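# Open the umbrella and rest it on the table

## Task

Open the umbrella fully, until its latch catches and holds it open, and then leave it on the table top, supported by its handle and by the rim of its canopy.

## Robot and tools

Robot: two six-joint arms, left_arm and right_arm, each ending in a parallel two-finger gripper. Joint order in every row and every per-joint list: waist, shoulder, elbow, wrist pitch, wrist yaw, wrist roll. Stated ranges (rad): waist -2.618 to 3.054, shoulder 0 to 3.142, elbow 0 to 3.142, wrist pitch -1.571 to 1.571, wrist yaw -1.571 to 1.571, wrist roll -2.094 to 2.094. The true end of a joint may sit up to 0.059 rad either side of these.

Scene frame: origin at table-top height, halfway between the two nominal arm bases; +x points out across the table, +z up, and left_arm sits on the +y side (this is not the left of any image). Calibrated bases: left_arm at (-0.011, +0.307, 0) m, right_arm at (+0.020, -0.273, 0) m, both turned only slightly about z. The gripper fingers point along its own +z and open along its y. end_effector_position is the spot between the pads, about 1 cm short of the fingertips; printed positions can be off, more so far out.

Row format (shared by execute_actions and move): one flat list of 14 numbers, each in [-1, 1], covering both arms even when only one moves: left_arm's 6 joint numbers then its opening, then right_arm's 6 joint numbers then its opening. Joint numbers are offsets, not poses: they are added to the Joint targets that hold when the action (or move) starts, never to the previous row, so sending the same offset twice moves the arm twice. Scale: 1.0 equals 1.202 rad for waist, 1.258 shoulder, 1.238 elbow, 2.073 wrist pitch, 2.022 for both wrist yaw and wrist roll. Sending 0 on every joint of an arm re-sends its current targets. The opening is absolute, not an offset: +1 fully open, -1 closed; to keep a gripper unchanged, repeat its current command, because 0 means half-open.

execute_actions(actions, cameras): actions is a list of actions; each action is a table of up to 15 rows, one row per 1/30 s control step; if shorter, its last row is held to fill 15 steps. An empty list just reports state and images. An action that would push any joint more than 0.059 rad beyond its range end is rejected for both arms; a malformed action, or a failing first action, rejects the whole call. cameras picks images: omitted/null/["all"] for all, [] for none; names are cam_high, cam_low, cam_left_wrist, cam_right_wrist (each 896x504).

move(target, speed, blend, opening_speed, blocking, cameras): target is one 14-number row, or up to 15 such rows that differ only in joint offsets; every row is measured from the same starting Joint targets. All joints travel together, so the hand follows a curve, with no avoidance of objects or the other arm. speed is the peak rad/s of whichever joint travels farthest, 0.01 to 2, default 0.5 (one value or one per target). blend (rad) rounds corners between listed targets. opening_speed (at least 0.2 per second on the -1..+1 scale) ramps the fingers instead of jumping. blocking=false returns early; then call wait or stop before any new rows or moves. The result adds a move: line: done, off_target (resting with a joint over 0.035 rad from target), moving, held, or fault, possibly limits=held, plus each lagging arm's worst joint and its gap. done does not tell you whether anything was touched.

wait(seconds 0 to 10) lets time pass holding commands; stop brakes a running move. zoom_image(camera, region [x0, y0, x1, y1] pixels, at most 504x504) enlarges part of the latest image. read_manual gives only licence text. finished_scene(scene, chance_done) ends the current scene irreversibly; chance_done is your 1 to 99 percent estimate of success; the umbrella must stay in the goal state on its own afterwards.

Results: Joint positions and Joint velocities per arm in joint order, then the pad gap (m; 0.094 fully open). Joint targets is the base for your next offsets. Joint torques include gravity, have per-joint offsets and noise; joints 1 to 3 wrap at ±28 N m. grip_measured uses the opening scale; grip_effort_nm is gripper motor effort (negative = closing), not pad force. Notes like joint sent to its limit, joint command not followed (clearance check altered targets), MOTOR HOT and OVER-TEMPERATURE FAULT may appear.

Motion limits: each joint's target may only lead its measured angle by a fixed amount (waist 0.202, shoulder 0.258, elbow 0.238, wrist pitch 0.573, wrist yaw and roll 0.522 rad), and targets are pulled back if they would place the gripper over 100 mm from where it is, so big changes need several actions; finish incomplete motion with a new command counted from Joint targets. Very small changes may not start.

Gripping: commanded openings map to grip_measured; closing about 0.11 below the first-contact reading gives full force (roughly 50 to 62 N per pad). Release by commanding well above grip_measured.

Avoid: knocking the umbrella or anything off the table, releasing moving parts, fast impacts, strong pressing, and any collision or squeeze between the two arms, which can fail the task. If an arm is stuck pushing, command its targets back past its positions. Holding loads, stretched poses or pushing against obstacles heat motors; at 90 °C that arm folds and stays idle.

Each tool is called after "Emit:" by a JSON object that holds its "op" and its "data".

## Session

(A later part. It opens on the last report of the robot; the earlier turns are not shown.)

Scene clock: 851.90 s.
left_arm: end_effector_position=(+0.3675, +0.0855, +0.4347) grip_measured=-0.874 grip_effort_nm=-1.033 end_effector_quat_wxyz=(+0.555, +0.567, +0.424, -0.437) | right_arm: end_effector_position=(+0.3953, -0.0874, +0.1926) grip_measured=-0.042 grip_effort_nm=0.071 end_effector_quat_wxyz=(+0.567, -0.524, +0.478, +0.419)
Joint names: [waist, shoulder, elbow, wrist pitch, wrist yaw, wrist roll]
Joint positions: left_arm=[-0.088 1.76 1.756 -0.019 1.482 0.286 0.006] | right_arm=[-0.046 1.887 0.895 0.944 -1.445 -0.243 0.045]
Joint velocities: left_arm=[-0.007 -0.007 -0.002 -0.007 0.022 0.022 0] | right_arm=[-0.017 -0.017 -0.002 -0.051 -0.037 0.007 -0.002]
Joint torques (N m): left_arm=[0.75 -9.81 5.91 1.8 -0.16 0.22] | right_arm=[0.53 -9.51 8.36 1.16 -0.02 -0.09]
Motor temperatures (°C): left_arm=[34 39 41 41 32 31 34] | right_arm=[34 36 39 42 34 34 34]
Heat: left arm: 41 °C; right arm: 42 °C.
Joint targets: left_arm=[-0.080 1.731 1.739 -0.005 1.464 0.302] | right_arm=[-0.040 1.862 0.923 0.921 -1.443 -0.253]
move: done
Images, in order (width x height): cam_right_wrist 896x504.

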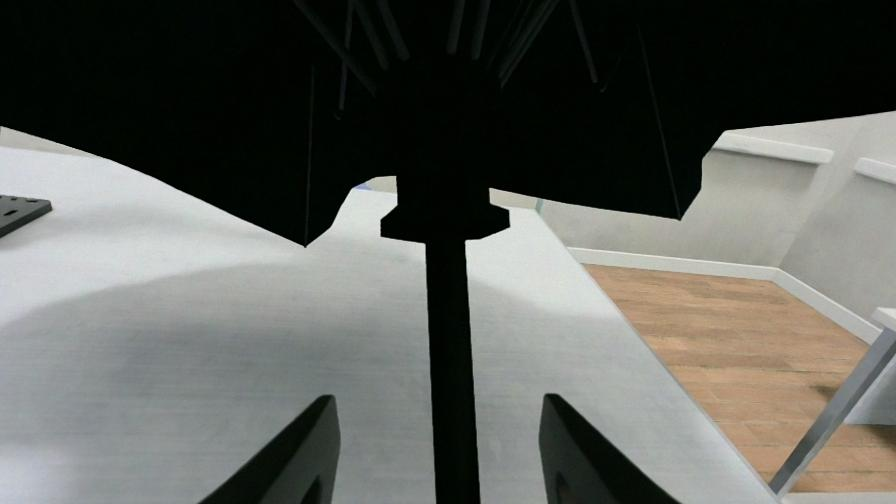

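Emit:
{"op": "execute_actions", "data": {"actions": [], "cameras": ["cam_right_wrist", "cam_low"]}}

Scene clock: 867.80 s.
left_arm: end_effector_position=(+0.3675, +0.0855, +0.4347) grip_measured=-0.874 grip_effort_nm=-1.033 end_effector_quat_wxyz=(+0.555, +0.567, +0.424, -0.437) | right_arm: end_effector_position=(+0.3953, -0.0874, +0.1925) grip_measured=-0.042 grip_effort_nm=0.076 end_effector_quat_wxyz=(+0.567, -0.523, +0.479, +0.419)
Joint names: [waist, shoulder, elbow, wrist pitch, wrist yaw, wrist roll]
Joint positions: left_arm=[-0.088 1.76 1.756 -0.019 1.482 0.286 0.006] | right_arm=[-0.046 1.887 0.895 0.942 -1.445 -0.243 0.045]
Joint velocities: left_arm=[0.007 -0.002 -0.007 0.007 -0.007 -0.007 0] | right_arm=[0.007 -0.012 -0.002 0.022 -0.007 -0.007 0]
Joint torques (N m): left_arm=[0.75 -9.81 5.89 1.8 -0.15 0.21] | right_arm=[0.54 -9.44 8.39 1.16 -0.01 -0.07]
Motor temperatures (°C): left_arm=[34 39 40 41 32 31 34] | right_arm=[34 38 40 42 34 34 34]
Heat: left arm: 41 °C; right arm: 42 °C.
Joint targets: left_arm=[-0.080 1.731 1.739 -0.005 1.464 0.302] | right_arm=[-0.040 1.862 0.923 0.921 -1.443 -0.253]
Tool commands: left_gripper/opening=-0.95 right_gripper/opening=-0.04
Images, in order (width x height): cam_low 896x504, cam_right_wrist 896x504.

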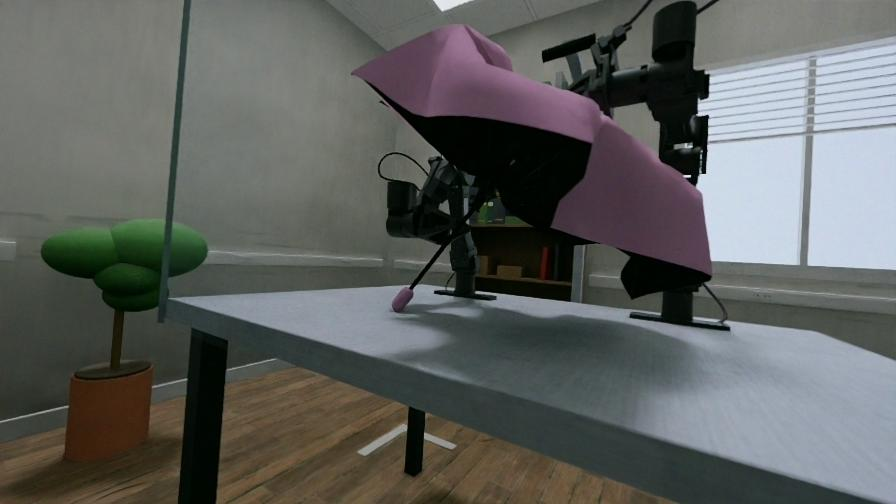

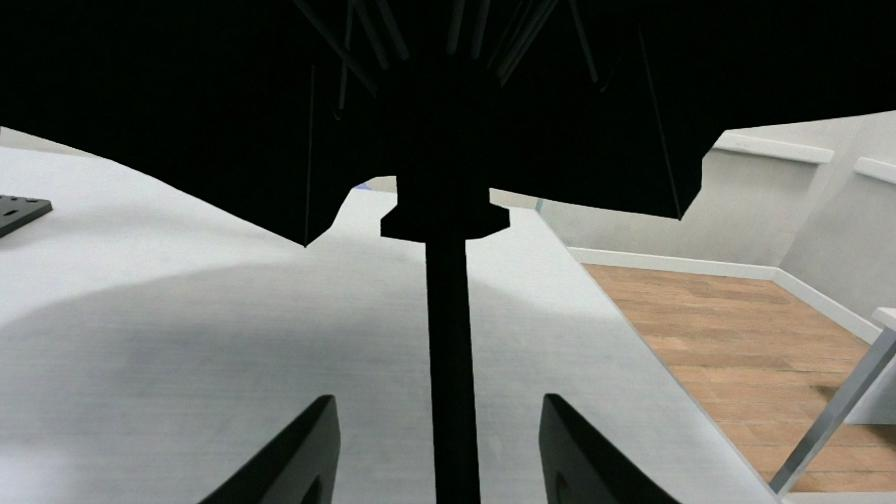

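Emit:
{"op": "move", "data": {"target": [0,0,0,0,0,0,-0.95,0.0158,-0.0326,-0.004,0.0024,0.0158,-0.0005,-0.04], "speed": 0.1, "cameras": ["cam_right_wrist"]}}

Scene clock: 880.60 s.
left_arm: end_effector_position=(+0.3675, +0.0855, +0.4347) grip_measured=-0.874 grip_effort_nm=-1.038 end_effector_quat_wxyz=(+0.555, +0.567, +0.424, -0.437) | right_arm: end_effector_position=(+0.3928, -0.0810, +0.2056) grip_measured=-0.042 grip_effort_nm=0.085 end_effector_quat_wxyz=(+0.577, -0.530, +0.469, +0.408)
Joint names: [waist, shoulder, elbow, wrist pitch, wrist yaw, wrist roll]
Joint positions: left_arm=[-0.088 1.76 1.756 -0.019 1.482 0.286 0.006] | right_arm=[-0.027 1.85 0.895 0.942 -1.423 -0.245 0.045]
Joint velocities: left_arm=[-0.017 0.002 -0.002 -0.095 -0.007 0.037 -0.001] | right_arm=[0.002 0.007 -0.007 -0.037 0.066 0.022 -0.001]
Joint torques (N m): left_arm=[0.76 -9.81 5.89 1.81 -0.15 0.21] | right_arm=[0.57 -9.59 8.02 1.21 0.11 -0.08]
Motor temperatures (°C): left_arm=[34 39 40 41 32 31 34] | right_arm=[34 38 40 42 34 34 34]
Heat: left arm: 41 °C; right arm: 42 °C.
Joint targets: left_arm=[-0.080 1.731 1.739 -0.005 1.464 0.302] | right_arm=[-0.022 1.821 0.918 0.926 -1.411 -0.254]
move: done
Images, in order (width x height): cam_right_wrist 896x504.

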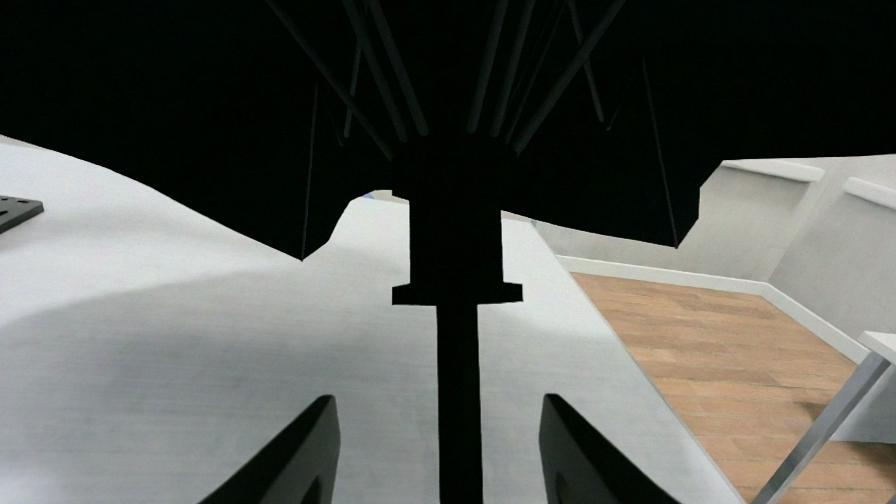

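Emit:
{"op": "move", "data": {"target": [0,0,0,0,0,0,-0.95,0.0135,-0.0167,0.0089,-0.0111,0.0109,0,-0.6], "speed": 0.1, "opening_speed": 0.6, "cameras": ["cam_right_wrist"]}}

Scene clock: 895.97 s.
left_arm: end_effector_position=(+0.3675, +0.0855, +0.4347) grip_measured=-0.874 grip_effort_nm=-1.028 end_effector_quat_wxyz=(+0.555, +0.567, +0.424, -0.437) | right_arm: end_effector_position=(+0.3927, -0.0754, +0.2124) grip_measured=-0.598 grip_effort_nm=-0.149 end_effector_quat_wxyz=(+0.580, -0.530, +0.469, +0.404)
Joint names: [waist, shoulder, elbow, wrist pitch, wrist yaw, wrist roll]
Joint positions: left_arm=[-0.088 1.76 1.756 -0.019 1.482 0.286 0.006] | right_arm=[-0.011 1.83 0.899 0.925 -1.399 -0.245 0.019]
Joint velocities: left_arm=[-0.007 -0.007 -0.002 -0.022 -0.066 -0.051 0] | right_arm=[0.012 -0.012 -0.017 0.037 0.022 0.037 0]
Joint torques (N m): left_arm=[0.77 -9.81 5.91 1.81 -0.15 0.23] | right_arm=[0.55 -9.63 8.68 1.17 0.1 -0.08]
Motor temperatures (°C): left_arm=[34 39 40 41 32 31 34] | right_arm=[34 38 40 41 34 34 34]
Heat: left arm: 41 °C; right arm: 41 °C.
Joint targets: left_arm=[-0.080 1.731 1.739 -0.005 1.464 0.302] | right_arm=[-0.005 1.800 0.928 0.903 -1.389 -0.254]
move: done
Images, in order (width x height): cam_right_wrist 896x504.

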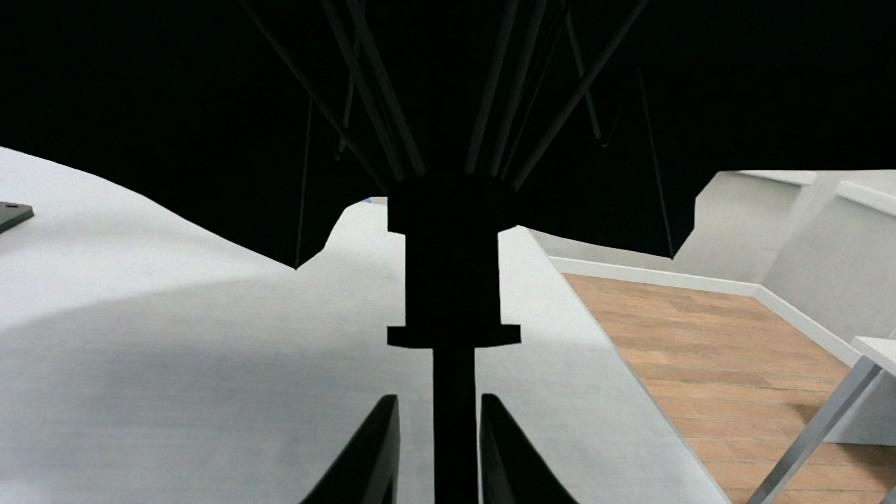

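Emit:
{"op": "move", "data": {"target": [0,0,0,0,0,0,-0.95,0.0046,-0.0016,0.0202,-0.0058,0.0045,0,-0.6], "speed": 0.1, "cameras": ["cam_right_wrist"]}}

Scene clock: 902.87 s.
left_arm: end_effector_position=(+0.3675, +0.0855, +0.4347) grip_measured=-0.874 grip_effort_nm=-1.038 end_effector_quat_wxyz=(+0.555, +0.567, +0.424, -0.437) | right_arm: end_effector_position=(+0.3972, -0.0740, +0.2187) grip_measured=-0.598 grip_effort_nm=-0.144 end_effector_quat_wxyz=(+0.584, -0.532, +0.465, +0.399)
Joint names: [waist, shoulder, elbow, wrist pitch, wrist yaw, wrist roll]
Joint positions: left_arm=[-0.088 1.76 1.756 -0.019 1.482 0.286 0.006] | right_arm=[-0.007 1.83 0.924 0.913 -1.392 -0.245 0.019]
Joint velocities: left_arm=[-0.002 -0.007 -0.017 -0.037 0.081 -0.066 0] | right_arm=[-0.012 0.007 0.002 -0.037 -0.007 -0.051 -0.001]
Joint torques (N m): left_arm=[0.75 -9.81 5.9 1.8 -0.15 0.22] | right_arm=[0.7 -9.85 8.84 1.17 0.13 -0.08]
Motor temperatures (°C): left_arm=[34 39 40 41 32 31 34] | right_arm=[34 39 40 41 34 34 34]
Heat: left arm: 41 °C; right arm: 41 °C.
Joint targets: left_arm=[-0.080 1.731 1.739 -0.005 1.464 0.302] | right_arm=[0.000 1.798 0.953 0.891 -1.380 -0.254]
move: done
Images, in order (width x height): cam_right_wrist 896x504.

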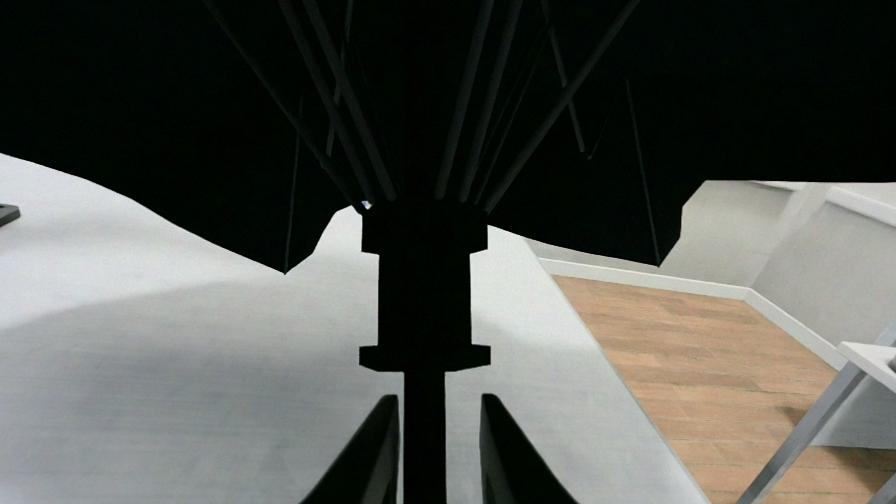

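Emit:
{"op": "move", "data": {"target": [0,0,0,0,0,0,-0.95,0.0025,-0.004,0.001,-0.003,-0.008,0,-0.6], "speed": 0.1, "cameras": ["cam_right_wrist"]}}

Emit:
{"op": "move", "data": {"target": [0,0,0,0,0,0,-0.95,0,0,0,0,0,0,-0.72], "speed": 0.1, "opening_speed": 0.4, "cameras": ["cam_right_wrist"]}}

Scene clock: 912.10 s.
left_arm: end_effector_position=(+0.3675, +0.0855, +0.4347) grip_measured=-0.874 grip_effort_nm=-1.038 end_effector_quat_wxyz=(+0.555, +0.567, +0.424, -0.437) | right_arm: end_effector_position=(+0.3958, -0.0724, +0.2203) grip_measured=-0.598 grip_effort_nm=-0.139 end_effector_quat_wxyz=(+0.583, -0.533, +0.464, +0.400)
Joint names: [waist, shoulder, elbow, wrist pitch, wrist yaw, wrist roll]
Joint positions: left_arm=[-0.088 1.76 1.756 -0.019 1.482 0.286 0.006] | right_arm=[-0.003 1.824 0.924 0.907 -1.391 -0.245 0.019]
Joint velocities: left_arm=[-0.012 -0.007 -0.002 -0.081 0.007 0.007 -0.001] | right_arm=[-0.002 -0.007 -0.002 0.066 -0.051 0.007 -0.001]
Joint torques (N m): left_arm=[0.77 -9.81 5.9 1.8 -0.15 0.23] | right_arm=[0.55 -9.72 8.99 1.18 -0.06 -0.07]
Motor temperatures (°C): left_arm=[34 39 40 41 32 31 34] | right_arm=[34 40 40 41 34 34 34]
Heat: left arm: 41 °C; right arm: 41 °C.
Joint targets: left_arm=[-0.080 1.731 1.739 -0.005 1.464 0.302] | right_arm=[0.003 1.793 0.955 0.885 -1.396 -0.254]
move: done
Images, in order (width x height): cam_right_wrist 896x504.

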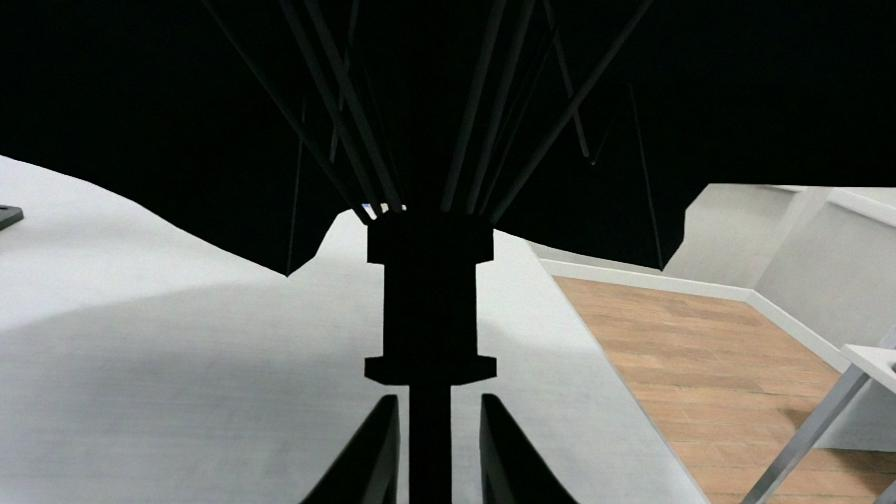

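Scene clock: 912.60 s.
left_arm: end_effector_position=(+0.3675, +0.0855, +0.4347) grip_measured=-0.874 grip_effort_nm=-1.028 end_effector_quat_wxyz=(+0.555, +0.567, +0.423, -0.437) | right_arm: end_effector_position=(+0.3958, -0.0724, +0.2202) grip_measured=-0.718 grip_effort_nm=-0.149 end_effector_quat_wxyz=(+0.583, -0.533, +0.465, +0.401)
Joint names: [waist, shoulder, elbow, wrist pitch, wrist yaw, wrist roll]
Joint positions: left_arm=[-0.088 1.76 1.756 -0.019 1.482 0.287 0.006] | right_arm=[-0.003 1.824 0.924 0.907 -1.391 -0.245 0.013]
Joint velocities: left_arm=[-0.032 -0.022 -0.012 -0.007 0.007 -0.037 0] | right_arm=[0.007 0.007 -0.017 -0.022 0.007 -0.022 -0.001]
Joint torques (N m): left_arm=[0.76 -9.81 5.9 1.8 -0.16 0.22] | right_arm=[0.55 -9.74 8.95 1.17 -0.06 -0.08]
Motor temperatures (°C): left_arm=[34 39 40 41 32 31 34] | right_arm=[34 40 39 41 34 34 34]
Heat: left arm: 41 °C; right arm: 41 °C.
Joint targets: left_arm=[-0.080 1.731 1.739 -0.005 1.464 0.302] | right_arm=[0.003 1.793 0.955 0.885 -1.396 -0.254]
move: done
Images, in order (width x height): cam_right_wrist 896x504.

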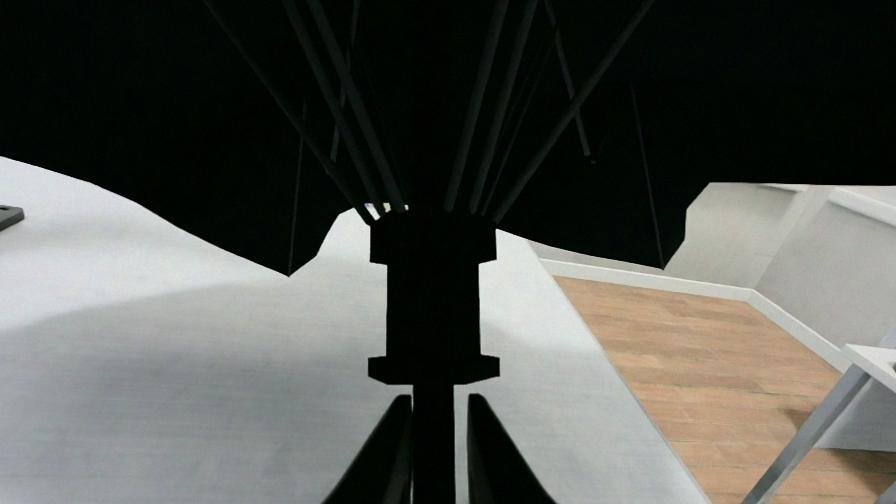

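Emit:
{"op": "move", "data": {"target": [-0.0147,0.0323,-0.0248,-0.0331,-0.0116,0,-0.95,0.0466,-0.0612,0.0388,0.0077,0.0005,0,-0.72], "speed": 0.1, "cameras": ["cam_right_wrist"]}}

Scene clock: 936.20 s.
left_arm: end_effector_position=(+0.3642, +0.0862, +0.4347) grip_measured=-0.874 grip_effort_nm=-1.038 end_effector_quat_wxyz=(+0.552, +0.570, +0.419, -0.441) | right_arm: end_effector_position=(+0.3893, -0.0622, +0.2300) grip_measured=-0.718 grip_effort_nm=-0.139 end_effector_quat_wxyz=(+0.575, -0.533, +0.467, +0.410)
Joint names: [waist, shoulder, elbow, wrist pitch, wrist yaw, wrist roll]
Joint positions: left_arm=[-0.087 1.758 1.753 -0.019 1.499 0.287 0.006] | right_arm=[0.026 1.785 0.933 0.836 -1.379 -0.247 0.013]
Joint velocities: left_arm=[0.002 -0.012 -0.002 -0.022 -0.095 -0.037 -0.001] | right_arm=[0.002 -0.002 -0.002 -0.007 0.066 -0.022 0]
Joint torques (N m): left_arm=[-0.94 -6.56 3.73 1.08 -0.56 0.2] | right_arm=[3.33 -12.67 12.72 2 -0.21 -0.05]
Motor temperatures (°C): left_arm=[34 39 40 41 32 31 34] | right_arm=[34 41 39 40 34 34 34]
Heat: left arm: 41 °C; right arm: 41 °C.
Joint targets: left_arm=[-0.098 1.772 1.708 -0.073 1.440 0.302] | right_arm=[0.059 1.716 1.003 0.901 -1.395 -0.254]
move: off_target (left_arm, right_arm); left_arm: the wrist yaw is farthest, 0.058 rad from its target; right_arm: the elbow is farthest, 0.070 rad from its target
Images, in order (width x height): cam_right_wrist 896x504.

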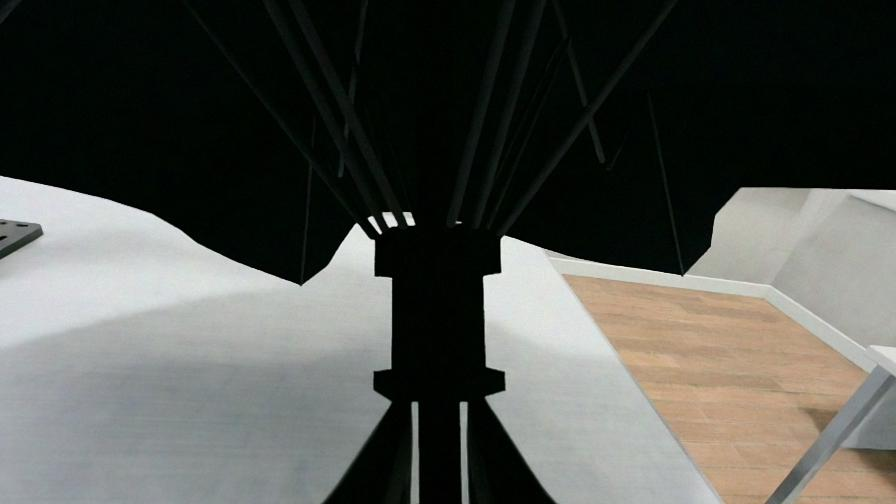

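Emit:
{"op": "move", "data": {"target": [-0.0044,0.0097,-0.0074,-0.0099,-0.0094,0,-0.95,0.0337,-0.0386,0.0388,-0.0145,0.0168,0,-0.72], "speed": 0.1, "cameras": ["cam_right_wrist"]}}

Scene clock: 950.90 s.
left_arm: end_effector_position=(+0.3614, +0.0893, +0.4400) grip_measured=-0.874 grip_effort_nm=-1.028 end_effector_quat_wxyz=(+0.557, +0.572, +0.416, -0.435) | right_arm: end_effector_position=(+0.3861, -0.0514, +0.2382) grip_measured=-0.718 grip_effort_nm=-0.139 end_effector_quat_wxyz=(+0.565, -0.531, +0.473, +0.418)
Joint names: [waist, shoulder, elbow, wrist pitch, wrist yaw, wrist roll]
Joint positions: left_arm=[-0.08 1.744 1.753 -0.018 1.499 0.287 0.006] | right_arm=[0.057 1.756 0.955 0.751 -1.357 -0.255 0.013]
Joint velocities: left_arm=[0.002 0.002 0.007 0.051 0.007 -0.037 0] | right_arm=[0.007 -0.007 -0.012 -0.007 -0.007 0.007 0.001]
Joint torques (N m): left_arm=[-2 -4.56 2.96 0.86 -0.75 0.2] | right_arm=[4.33 -14.22 15.27 2.54 -0.11 0.03]
Motor temperatures (°C): left_arm=[34 39 40 40 32 31 34] | right_arm=[34 41 40 43 34 34 34]
Heat: left arm: 40 °C; right arm: 43 °C.
Joint targets: left_arm=[-0.103 1.784 1.699 -0.094 1.421 0.302] | right_arm=[0.100 1.667 1.051 0.871 -1.361 -0.254]
move: off_target (left_arm, right_arm); left_arm: the wrist yaw is farthest, 0.078 rad from its target; right_arm: the wrist pitch is farthest, 0.120 rad from its target
Images, in order (width x height): cam_right_wrist 896x504.

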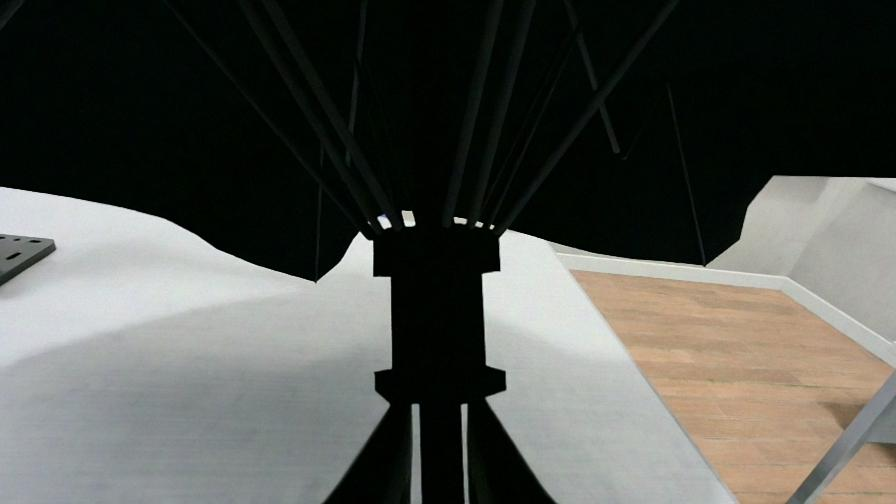

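Emit:
{"op": "move", "data": {"target": [-0.0083,0.0183,-0.0137,-0.0188,-0.0064,0,-0.95,0.0358,-0.0374,0.038,-0.0101,0.0104,-0.005,-0.72], "speed": 0.1, "cameras": ["cam_right_wrist"]}}

Scene clock: 960.00 s.
left_arm: end_effector_position=(+0.3617, +0.0916, +0.4406) grip_measured=-0.874 grip_effort_nm=-1.028 end_effector_quat_wxyz=(+0.558, +0.572, +0.417, -0.434) | right_arm: end_effector_position=(+0.3850, -0.0457, +0.2422) grip_measured=-0.718 grip_effort_nm=-0.144 end_effector_quat_wxyz=(+0.558, -0.526, +0.484, +0.422)
Joint names: [waist, shoulder, elbow, wrist pitch, wrist yaw, wrist roll]
Joint positions: left_arm=[-0.074 1.743 1.753 -0.017 1.502 0.287 0.006] | right_arm=[0.074 1.733 0.968 0.672 -1.333 -0.271 0.013]
Joint velocities: left_arm=[-0.002 0.007 -0.002 -0.022 0.007 -0.051 -0.001] | right_arm=[0.022 -0.012 0.007 -0.022 -0.081 -0.007 -0.001]
Joint torques (N m): left_arm=[-3.37 -2.82 1.69 0.45 -0.92 0.2] | right_arm=[6.06 -15.05 17.1 2.92 -0.14 0.08]
Motor temperatures (°C): left_arm=[34 38 40 40 32 31 34] | right_arm=[34 41 41 46 33 34 34]
Heat: left arm: 40 °C; right arm: 46 °C.
Joint targets: left_arm=[-0.113 1.807 1.682 -0.133 1.408 0.302] | right_arm=[0.135 1.632 1.083 0.830 -1.339 -0.265]
move: off_target (left_arm, right_arm); left_arm: the wrist pitch is farthest, 0.116 rad from its target; right_arm: the wrist pitch is farthest, 0.178 rad from its target
Images, in order (width x height): cam_right_wrist 896x504.

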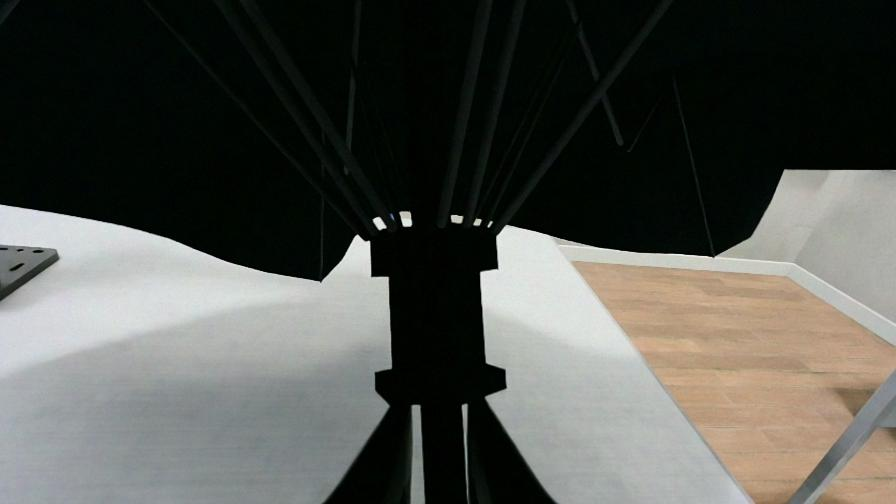

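Emit:
{"op": "move", "data": {"target": [-0.0075,0.0171,-0.0129,-0.0174,0,0,-0.95,0.01,-0.0278,0.0291,0.0424,-0.0025,0,-0.72], "speed": 0.1, "cameras": ["cam_right_wrist"]}}

Scene clock: 969.73 s.
left_arm: end_effector_position=(+0.3616, +0.0916, +0.4397) grip_measured=-0.874 grip_effort_nm=-1.038 end_effector_quat_wxyz=(+0.557, +0.571, +0.417, -0.435) | right_arm: end_effector_position=(+0.3849, -0.0457, +0.2423) grip_measured=-0.718 grip_effort_nm=-0.149 end_effector_quat_wxyz=(+0.558, -0.527, +0.483, +0.421)
Joint names: [waist, shoulder, elbow, wrist pitch, wrist yaw, wrist roll]
Joint positions: left_arm=[-0.074 1.743 1.75 -0.018 1.503 0.287 0.006] | right_arm=[0.074 1.733 0.968 0.671 -1.333 -0.273 0.013]
Joint velocities: left_arm=[-0.002 -0.017 -0.027 -0.037 -0.066 -0.022 0] | right_arm=[0.002 -0.022 -0.002 -0.125 0.007 -0.007 0.001]
Joint torques (N m): left_arm=[-4.15 -1.28 0.7 0.09 -0.93 0.2] | right_arm=[5.35 -14.98 16.73 3.13 -0.17 0.08]
Motor temperatures (°C): left_arm=[34 38 40 39 32 31 34] | right_arm=[34 42 42 48 33 34 34]
Heat: left arm: 40 °C; right arm: 48 °C.
Joint targets: left_arm=[-0.122 1.829 1.666 -0.169 1.408 0.302] | right_arm=[0.128 1.633 1.079 0.853 -1.341 -0.267]
move: off_target (left_arm, right_arm); left_arm: the wrist pitch is farthest, 0.151 rad from its target; right_arm: the wrist pitch is farthest, 0.247 rad from its target
Images, in order (width x height): cam_right_wrist 896x504.

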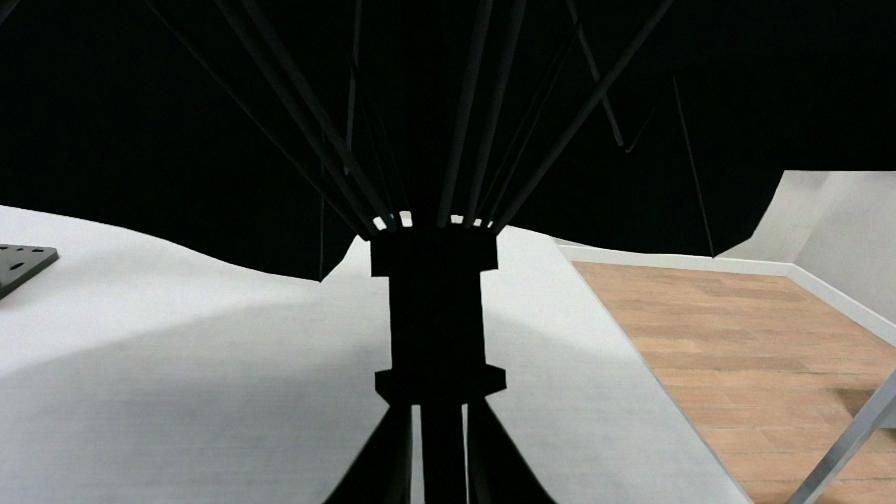

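Emit:
{"op": "move", "data": {"target": [0.0349,-0.0779,0.0589,0.0791,0.0277,0,-0.95,-0.1248,0.1558,-0.1115,0.0391,-0.0396,0.0064,-0.72], "speed": 0.12, "cameras": ["cam_right_wrist", "cam_high"]}}

Scene clock: 995.50 s.
left_arm: end_effector_position=(+0.3598, +0.0875, +0.4403) grip_measured=-0.874 grip_effort_nm=-1.033 end_effector_quat_wxyz=(+0.558, +0.575, +0.412, -0.434) | right_arm: end_effector_position=(+0.4000, -0.0784, +0.2370) grip_measured=-0.718 grip_effort_nm=-0.149 end_effector_quat_wxyz=(+0.602, -0.548, +0.440, +0.379)
Joint names: [waist, shoulder, elbow, wrist pitch, wrist yaw, wrist roll]
Joint positions: left_arm=[-0.085 1.742 1.75 -0.014 1.498 0.293 0.006] | right_arm=[-0.02 1.812 0.96 0.924 -1.41 -0.263 0.013]
Joint velocities: left_arm=[0.002 0.027 0.007 -0.007 -0.051 0.007 0] | right_arm=[0.017 -0.002 -0.012 0.022 0.007 -0.051 0]
Joint torques (N m): left_arm=[0.44 -8.28 6.26 1.73 -0.33 0.13] | right_arm=[-0.28 -6.01 4.78 1.42 -0.1 0.11]
Motor temperatures (°C): left_arm=[35 37 40 39 33 31 34] | right_arm=[35 42 43 52 33 34 34]
Heat: left arm: 40 °C; right arm: 52 °C.
Joint targets: left_arm=[-0.080 1.731 1.739 -0.005 1.465 0.302] | right_arm=[-0.022 1.829 0.942 0.934 -1.421 -0.254]
move: done
Images, in order (width x height): cam_high 896x504, cam_right_wrist 896x504.

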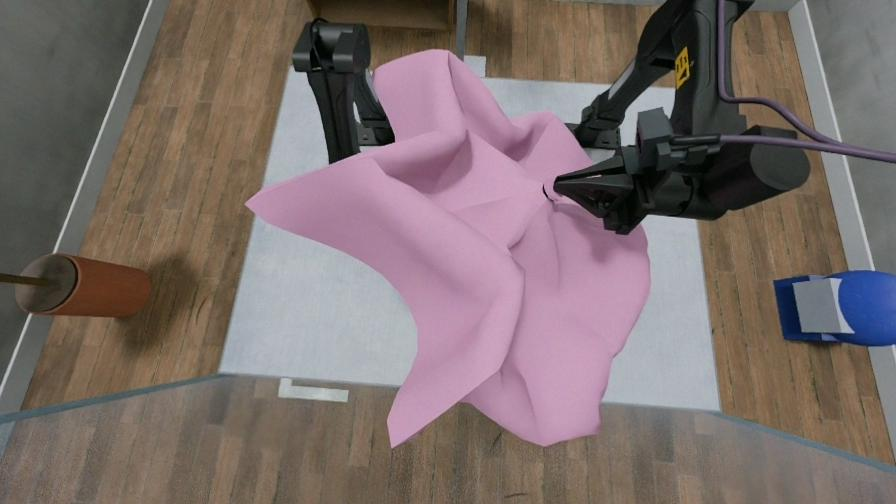

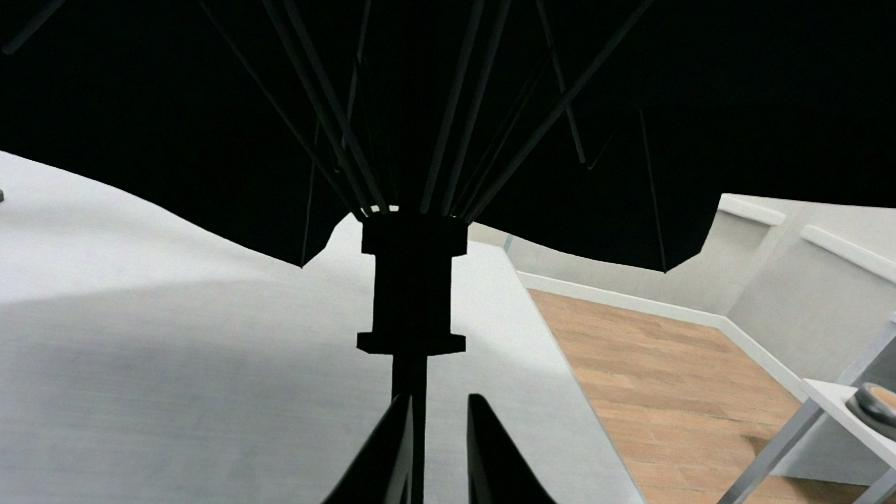

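Emit:
{"op": "move", "data": {"target": [0,0,0,0,0,0,-0.95,-0.0291,0.0262,-0.038,0.0039,-0.0153,0,-0.1], "speed": 0.15, "opening_speed": 1.0, "cameras": ["cam_right_wrist", "cam_left_wrist"]}}

Scene clock: 1034.17 s.
left_arm: end_effector_position=(+0.3598, +0.0875, +0.4403) grip_measured=-0.874 grip_effort_nm=-1.043 end_effector_quat_wxyz=(+0.558, +0.575, +0.412, -0.434) | right_arm: end_effector_position=(+0.3974, -0.0906, +0.2109) grip_measured=-0.102 grip_effort_nm=0.081 end_effector_quat_wxyz=(+0.585, -0.534, +0.464, +0.397)
Joint names: [waist, shoulder, elbow, wrist pitch, wrist yaw, wrist roll]
Joint positions: left_arm=[-0.085 1.742 1.75 -0.014 1.498 0.293 0.006] | right_arm=[-0.054 1.846 0.911 0.933 -1.439 -0.262 0.042]
Joint velocities: left_arm=[-0.007 -0.007 -0.002 0.007 0.154 0.022 0] | right_arm=[0.007 0.002 0.002 -0.007 -0.051 -0.051 0]
Joint torques (N m): left_arm=[0.46 -8.27 6.28 1.73 -0.32 0.14] | right_arm=[-0.38 -6.13 4.57 1.43 -0.17 0.1]
Motor temperatures (°C): left_arm=[34 39 40 41 32 31 35] | right_arm=[34 39 39 46 33 34 34]
Heat: left arm: 41 °C; right arm: 46 °C.
Joint targets: left_arm=[-0.080 1.731 1.739 -0.005 1.465 0.302] | right_arm=[-0.057 1.862 0.894 0.942 -1.452 -0.254]
move: done
Images, in order (width x height): cam_left_wrist 896x504, cam_right_wrist 896x504.

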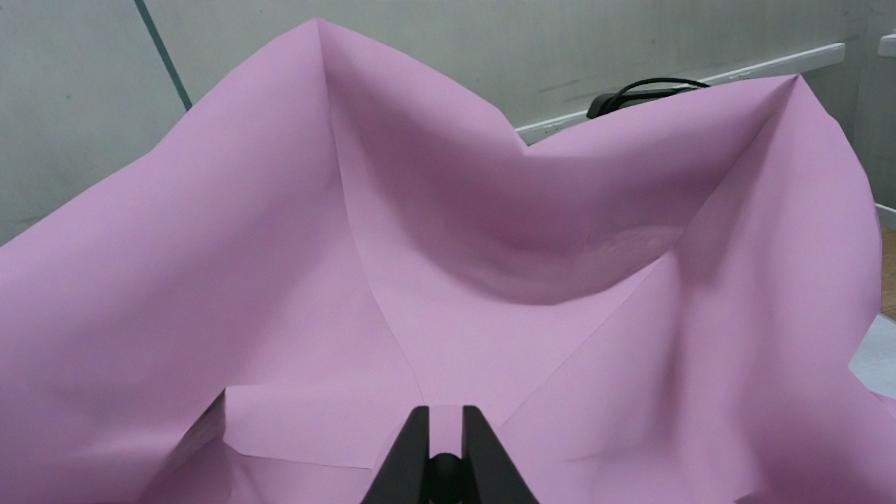

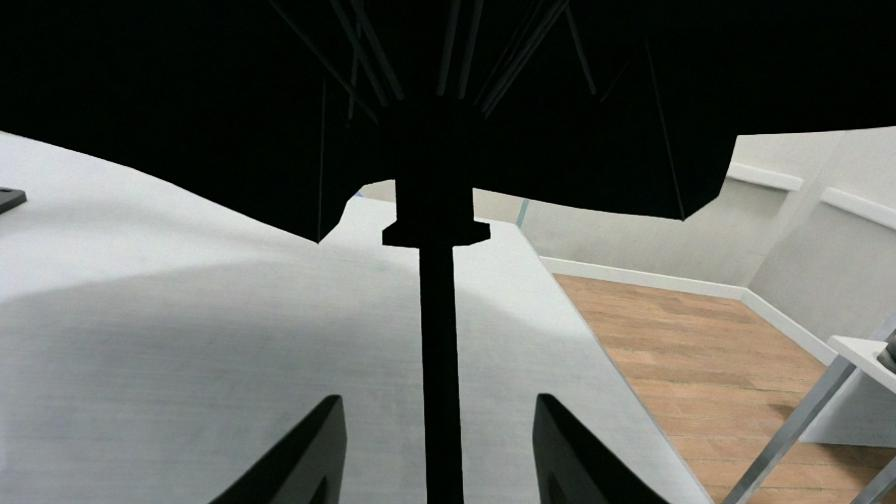

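Emit:
{"op": "move", "data": {"target": [-0.067,-0.22,-0.3464,0.0733,-0.0381,0,-0.95,-0.0953,-0.16,-0.2722,0.0813,-0.0435,0,-0.1], "speed": 0.2, "cameras": ["cam_right_wrist", "cam_high"]}}

Scene clock: 1048.40 s.
left_arm: end_effector_position=(+0.3009, +0.0738, +0.4087) grip_measured=-0.874 grip_effort_nm=-1.038 end_effector_quat_wxyz=(+0.579, +0.574, +0.410, -0.409) | right_arm: end_effector_position=(+0.3275, -0.1240, +0.1871) grip_measured=-0.102 grip_effort_nm=0.081 end_effector_quat_wxyz=(+0.589, -0.527, +0.472, +0.392)
Joint names: [waist, shoulder, elbow, wrist pitch, wrist yaw, wrist roll]
Joint positions: left_arm=[-0.151 1.474 1.332 0.165 1.389 0.312 0.006] | right_arm=[-0.167 1.686 0.574 1.102 -1.527 -0.262 0.042]
Joint velocities: left_arm=[0.002 -0.007 0.002 0.022 0.037 0.037 -0.001] | right_arm=[0.012 -0.017 0.007 -0.051 -0.022 0.007 0.001]
Joint torques (N m): left_arm=[-0.83 -6.87 5.68 1.51 -0.02 -0.08] | right_arm=[-0.53 -7.35 3.93 1.36 -0.15 0.1]
Motor temperatures (°C): left_arm=[34 39 40 41 32 31 35] | right_arm=[34 39 39 45 33 34 34]
Heat: left arm: 41 °C; right arm: 45 °C.
Joint targets: left_arm=[-0.161 1.454 1.310 0.147 1.387 0.302] | right_arm=[-0.172 1.661 0.557 1.110 -1.540 -0.254]
move: done
Images, in order (width x height): cam_high 896x504, cam_right_wrist 896x504.

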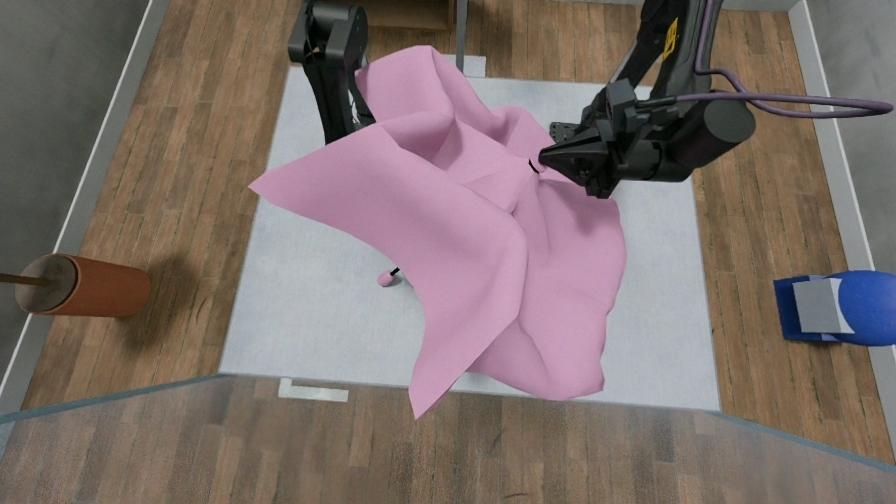

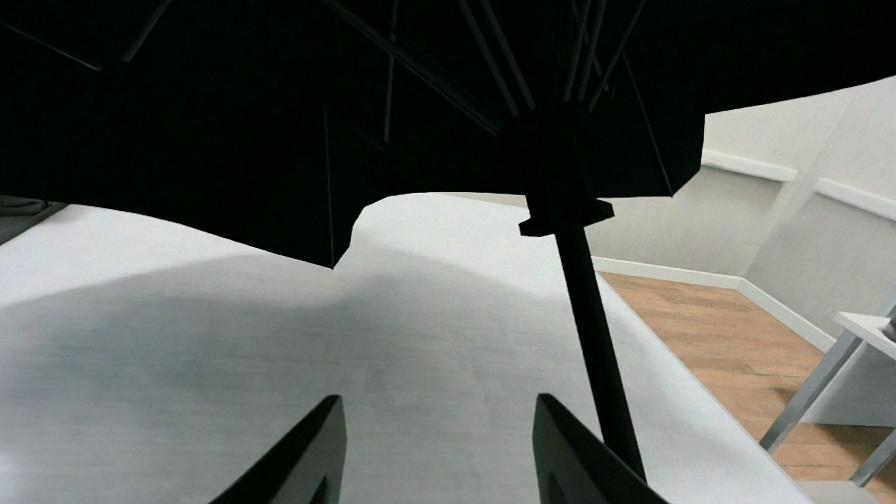

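Emit:
{"op": "move", "data": {"target": [0,0,0,0,0,-0.1,-0.95,0,0,0,0,0,0,-0.1], "speed": 0.15, "cameras": ["cam_right_wrist", "cam_high"]}}

Scene clock: 1055.80 s.
left_arm: end_effector_position=(+0.3043, +0.0739, +0.4103) grip_measured=-0.874 grip_effort_nm=-1.043 end_effector_quat_wxyz=(+0.550, +0.535, +0.459, -0.449) | right_arm: end_effector_position=(+0.3275, -0.1240, +0.1871) grip_measured=-0.102 grip_effort_nm=0.090 end_effector_quat_wxyz=(+0.589, -0.527, +0.472, +0.392)
Joint names: [waist, shoulder, elbow, wrist pitch, wrist yaw, wrist roll]
Joint positions: left_arm=[-0.151 1.474 1.332 0.181 1.37 0.139 0.006] | right_arm=[-0.167 1.686 0.574 1.102 -1.527 -0.262 0.042]
Joint velocities: left_arm=[-0.017 -0.027 -0.012 0.007 0.037 0.022 0.001] | right_arm=[0.012 0.012 0.017 -0.051 0.022 -0.022 0]
Joint torques (N m): left_arm=[-0.83 -6.89 5.71 1.37 0.15 -0.38] | right_arm=[-0.54 -7.38 3.93 1.36 -0.15 0.11]
Motor temperatures (°C): left_arm=[34 39 41 41 32 31 35] | right_arm=[34 39 39 45 33 34 34]
Heat: left arm: 41 °C; right arm: 45 °C.
Joint targets: left_arm=[-0.161 1.454 1.310 0.147 1.387 0.100] | right_arm=[-0.172 1.661 0.557 1.110 -1.540 -0.254]
move: off_target (left_arm); left_arm: the wrist roll is farthest, 0.039 rad from its target
Images, in order (width x height): cam_high 896x504, cam_right_wrist 896x504.

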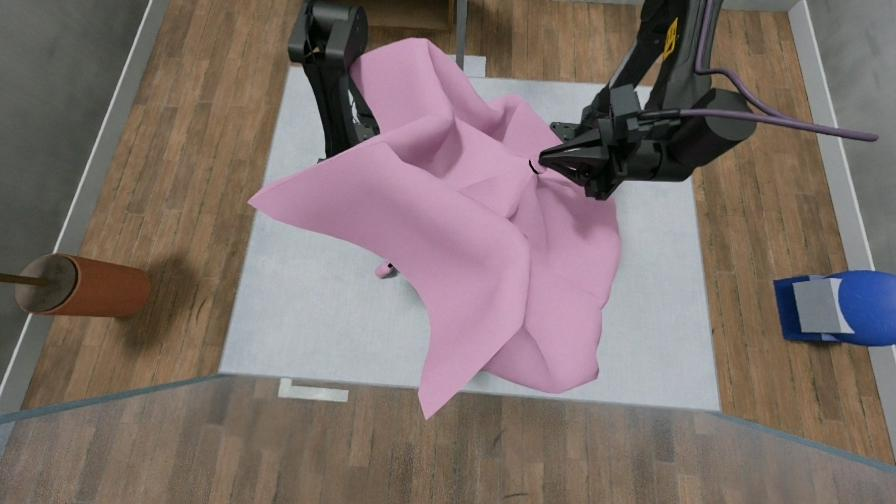

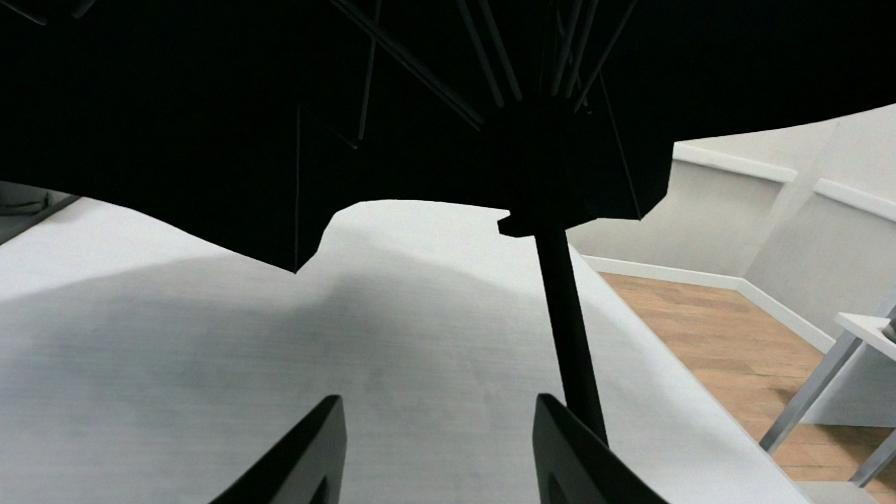

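Emit:
{"op": "execute_actions", "data": {"actions": [], "cameras": ["cam_left_wrist"]}}

Emit:
{"op": "zoom_image", "data": {"camera": "cam_left_wrist", "region": [340, 380, 560, 504]}}

Scene clock: 1058.90 s.
left_arm: end_effector_position=(+0.3043, +0.0739, +0.4103) grip_measured=-0.874 grip_effort_nm=-1.038 end_effector_quat_wxyz=(+0.550, +0.534, +0.459, -0.449) | right_arm: end_effector_position=(+0.3274, -0.1240, +0.1872) grip_measured=-0.102 grip_effort_nm=0.085 end_effector_quat_wxyz=(+0.589, -0.527, +0.472, +0.392)
Joint names: [waist, shoulder, elbow, wrist pitch, wrist yaw, wrist roll]
Joint positions: left_arm=[-0.151 1.474 1.332 0.181 1.37 0.139 0.006] | right_arm=[-0.167 1.686 0.574 1.103 -1.528 -0.262 0.042]
Joint velocities: left_arm=[-0.002 -0.002 -0.012 -0.095 -0.007 -0.007 -0.001] | right_arm=[-0.012 -0.002 0.007 0.022 -0.037 0.022 0]
Joint torques (N m): left_arm=[-0.84 -6.9 5.71 1.37 0.15 -0.39] | right_arm=[-0.5 -7.32 3.88 1.36 -0.15 0.09]
Motor temperatures (°C): left_arm=[34 39 41 41 32 31 35] | right_arm=[34 40 39 45 33 34 34]
Heat: left arm: 41 °C; right arm: 45 °C.
Joint targets: left_arm=[-0.161 1.454 1.310 0.147 1.387 0.100] | right_arm=[-0.172 1.661 0.557 1.110 -1.540 -0.254]
Tool commands: left_gripper/opening=-0.95 right_gripper/opening=-0.1
Images, in order (width x height): cam_left_wrist 896x504.

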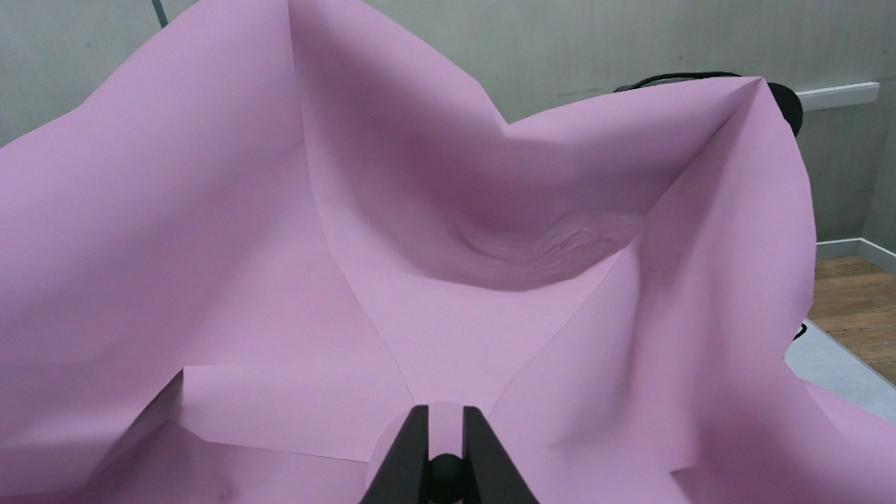

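Scaled by 2.291 from the camera's 896x504 image, which has a finer 1280x720 frame.

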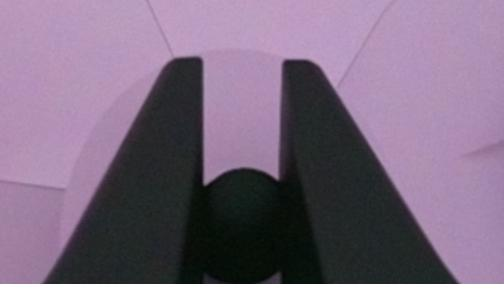

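Emit:
{"op": "move", "data": {"target": [[0,0,0,0,0,0,-0.95,-0.0083,0.1526,0.1696,-0.0029,-0.002,0,-0.1],[0,0,0,0,0,0,-0.95,0.0763,0.159,0.1785,-0.0043,0.0524,0,-0.1]], "speed": 0.15, "cameras": ["cam_right_wrist"]}}

Scene clock: 1072.57 s.
left_arm: end_effector_position=(+0.3050, +0.0739, +0.4104) grip_measured=-0.874 grip_effort_nm=-1.038 end_effector_quat_wxyz=(+0.550, +0.533, +0.461, -0.449) | right_arm: end_effector_position=(+0.3729, -0.1013, +0.1843) grip_measured=-0.102 grip_effort_nm=0.081 end_effector_quat_wxyz=(+0.593, -0.532, +0.465, +0.386)
Joint names: [waist, shoulder, elbow, wrist pitch, wrist yaw, wrist roll]
Joint positions: left_arm=[-0.151 1.474 1.332 0.181 1.366 0.134 0.006] | right_arm=[-0.084 1.843 0.752 1.103 -1.447 -0.262 0.042]
Joint velocities: left_arm=[0.002 -0.007 -0.012 -0.022 0.022 0.007 0] | right_arm=[-0.022 0.002 0.012 0.007 -0.022 -0.007 0]
Joint torques (N m): left_arm=[-0.83 -6.91 5.7 1.37 0.19 -0.34] | right_arm=[0.35 -5.37 7.83 1.31 0.13 0.09]
Motor temperatures (°C): left_arm=[34 39 41 40 32 32 35] | right_arm=[34 40 39 45 33 34 34]
Heat: left arm: 41 °C; right arm: 45 °C.
Joint targets: left_arm=[-0.161 1.454 1.310 0.147 1.387 0.100] | right_arm=[-0.080 1.861 0.778 1.102 -1.434 -0.254]
move: done
Images, in order (width x height): cam_right_wrist 896x504.

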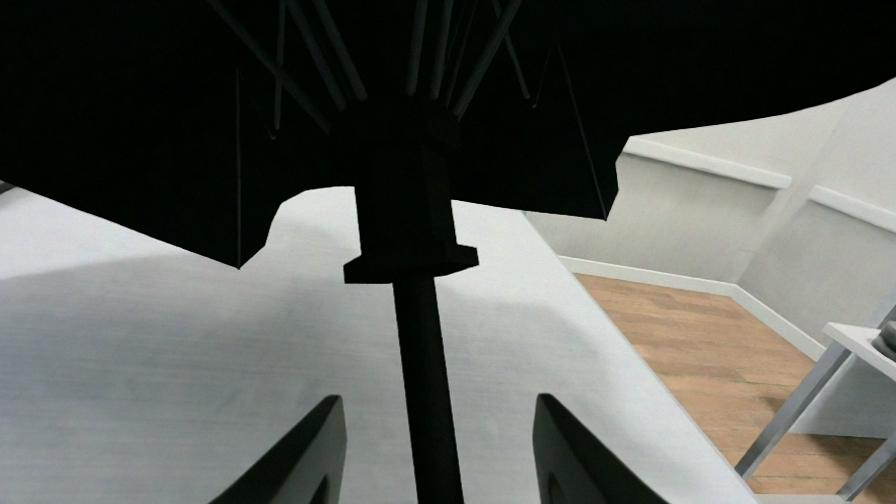

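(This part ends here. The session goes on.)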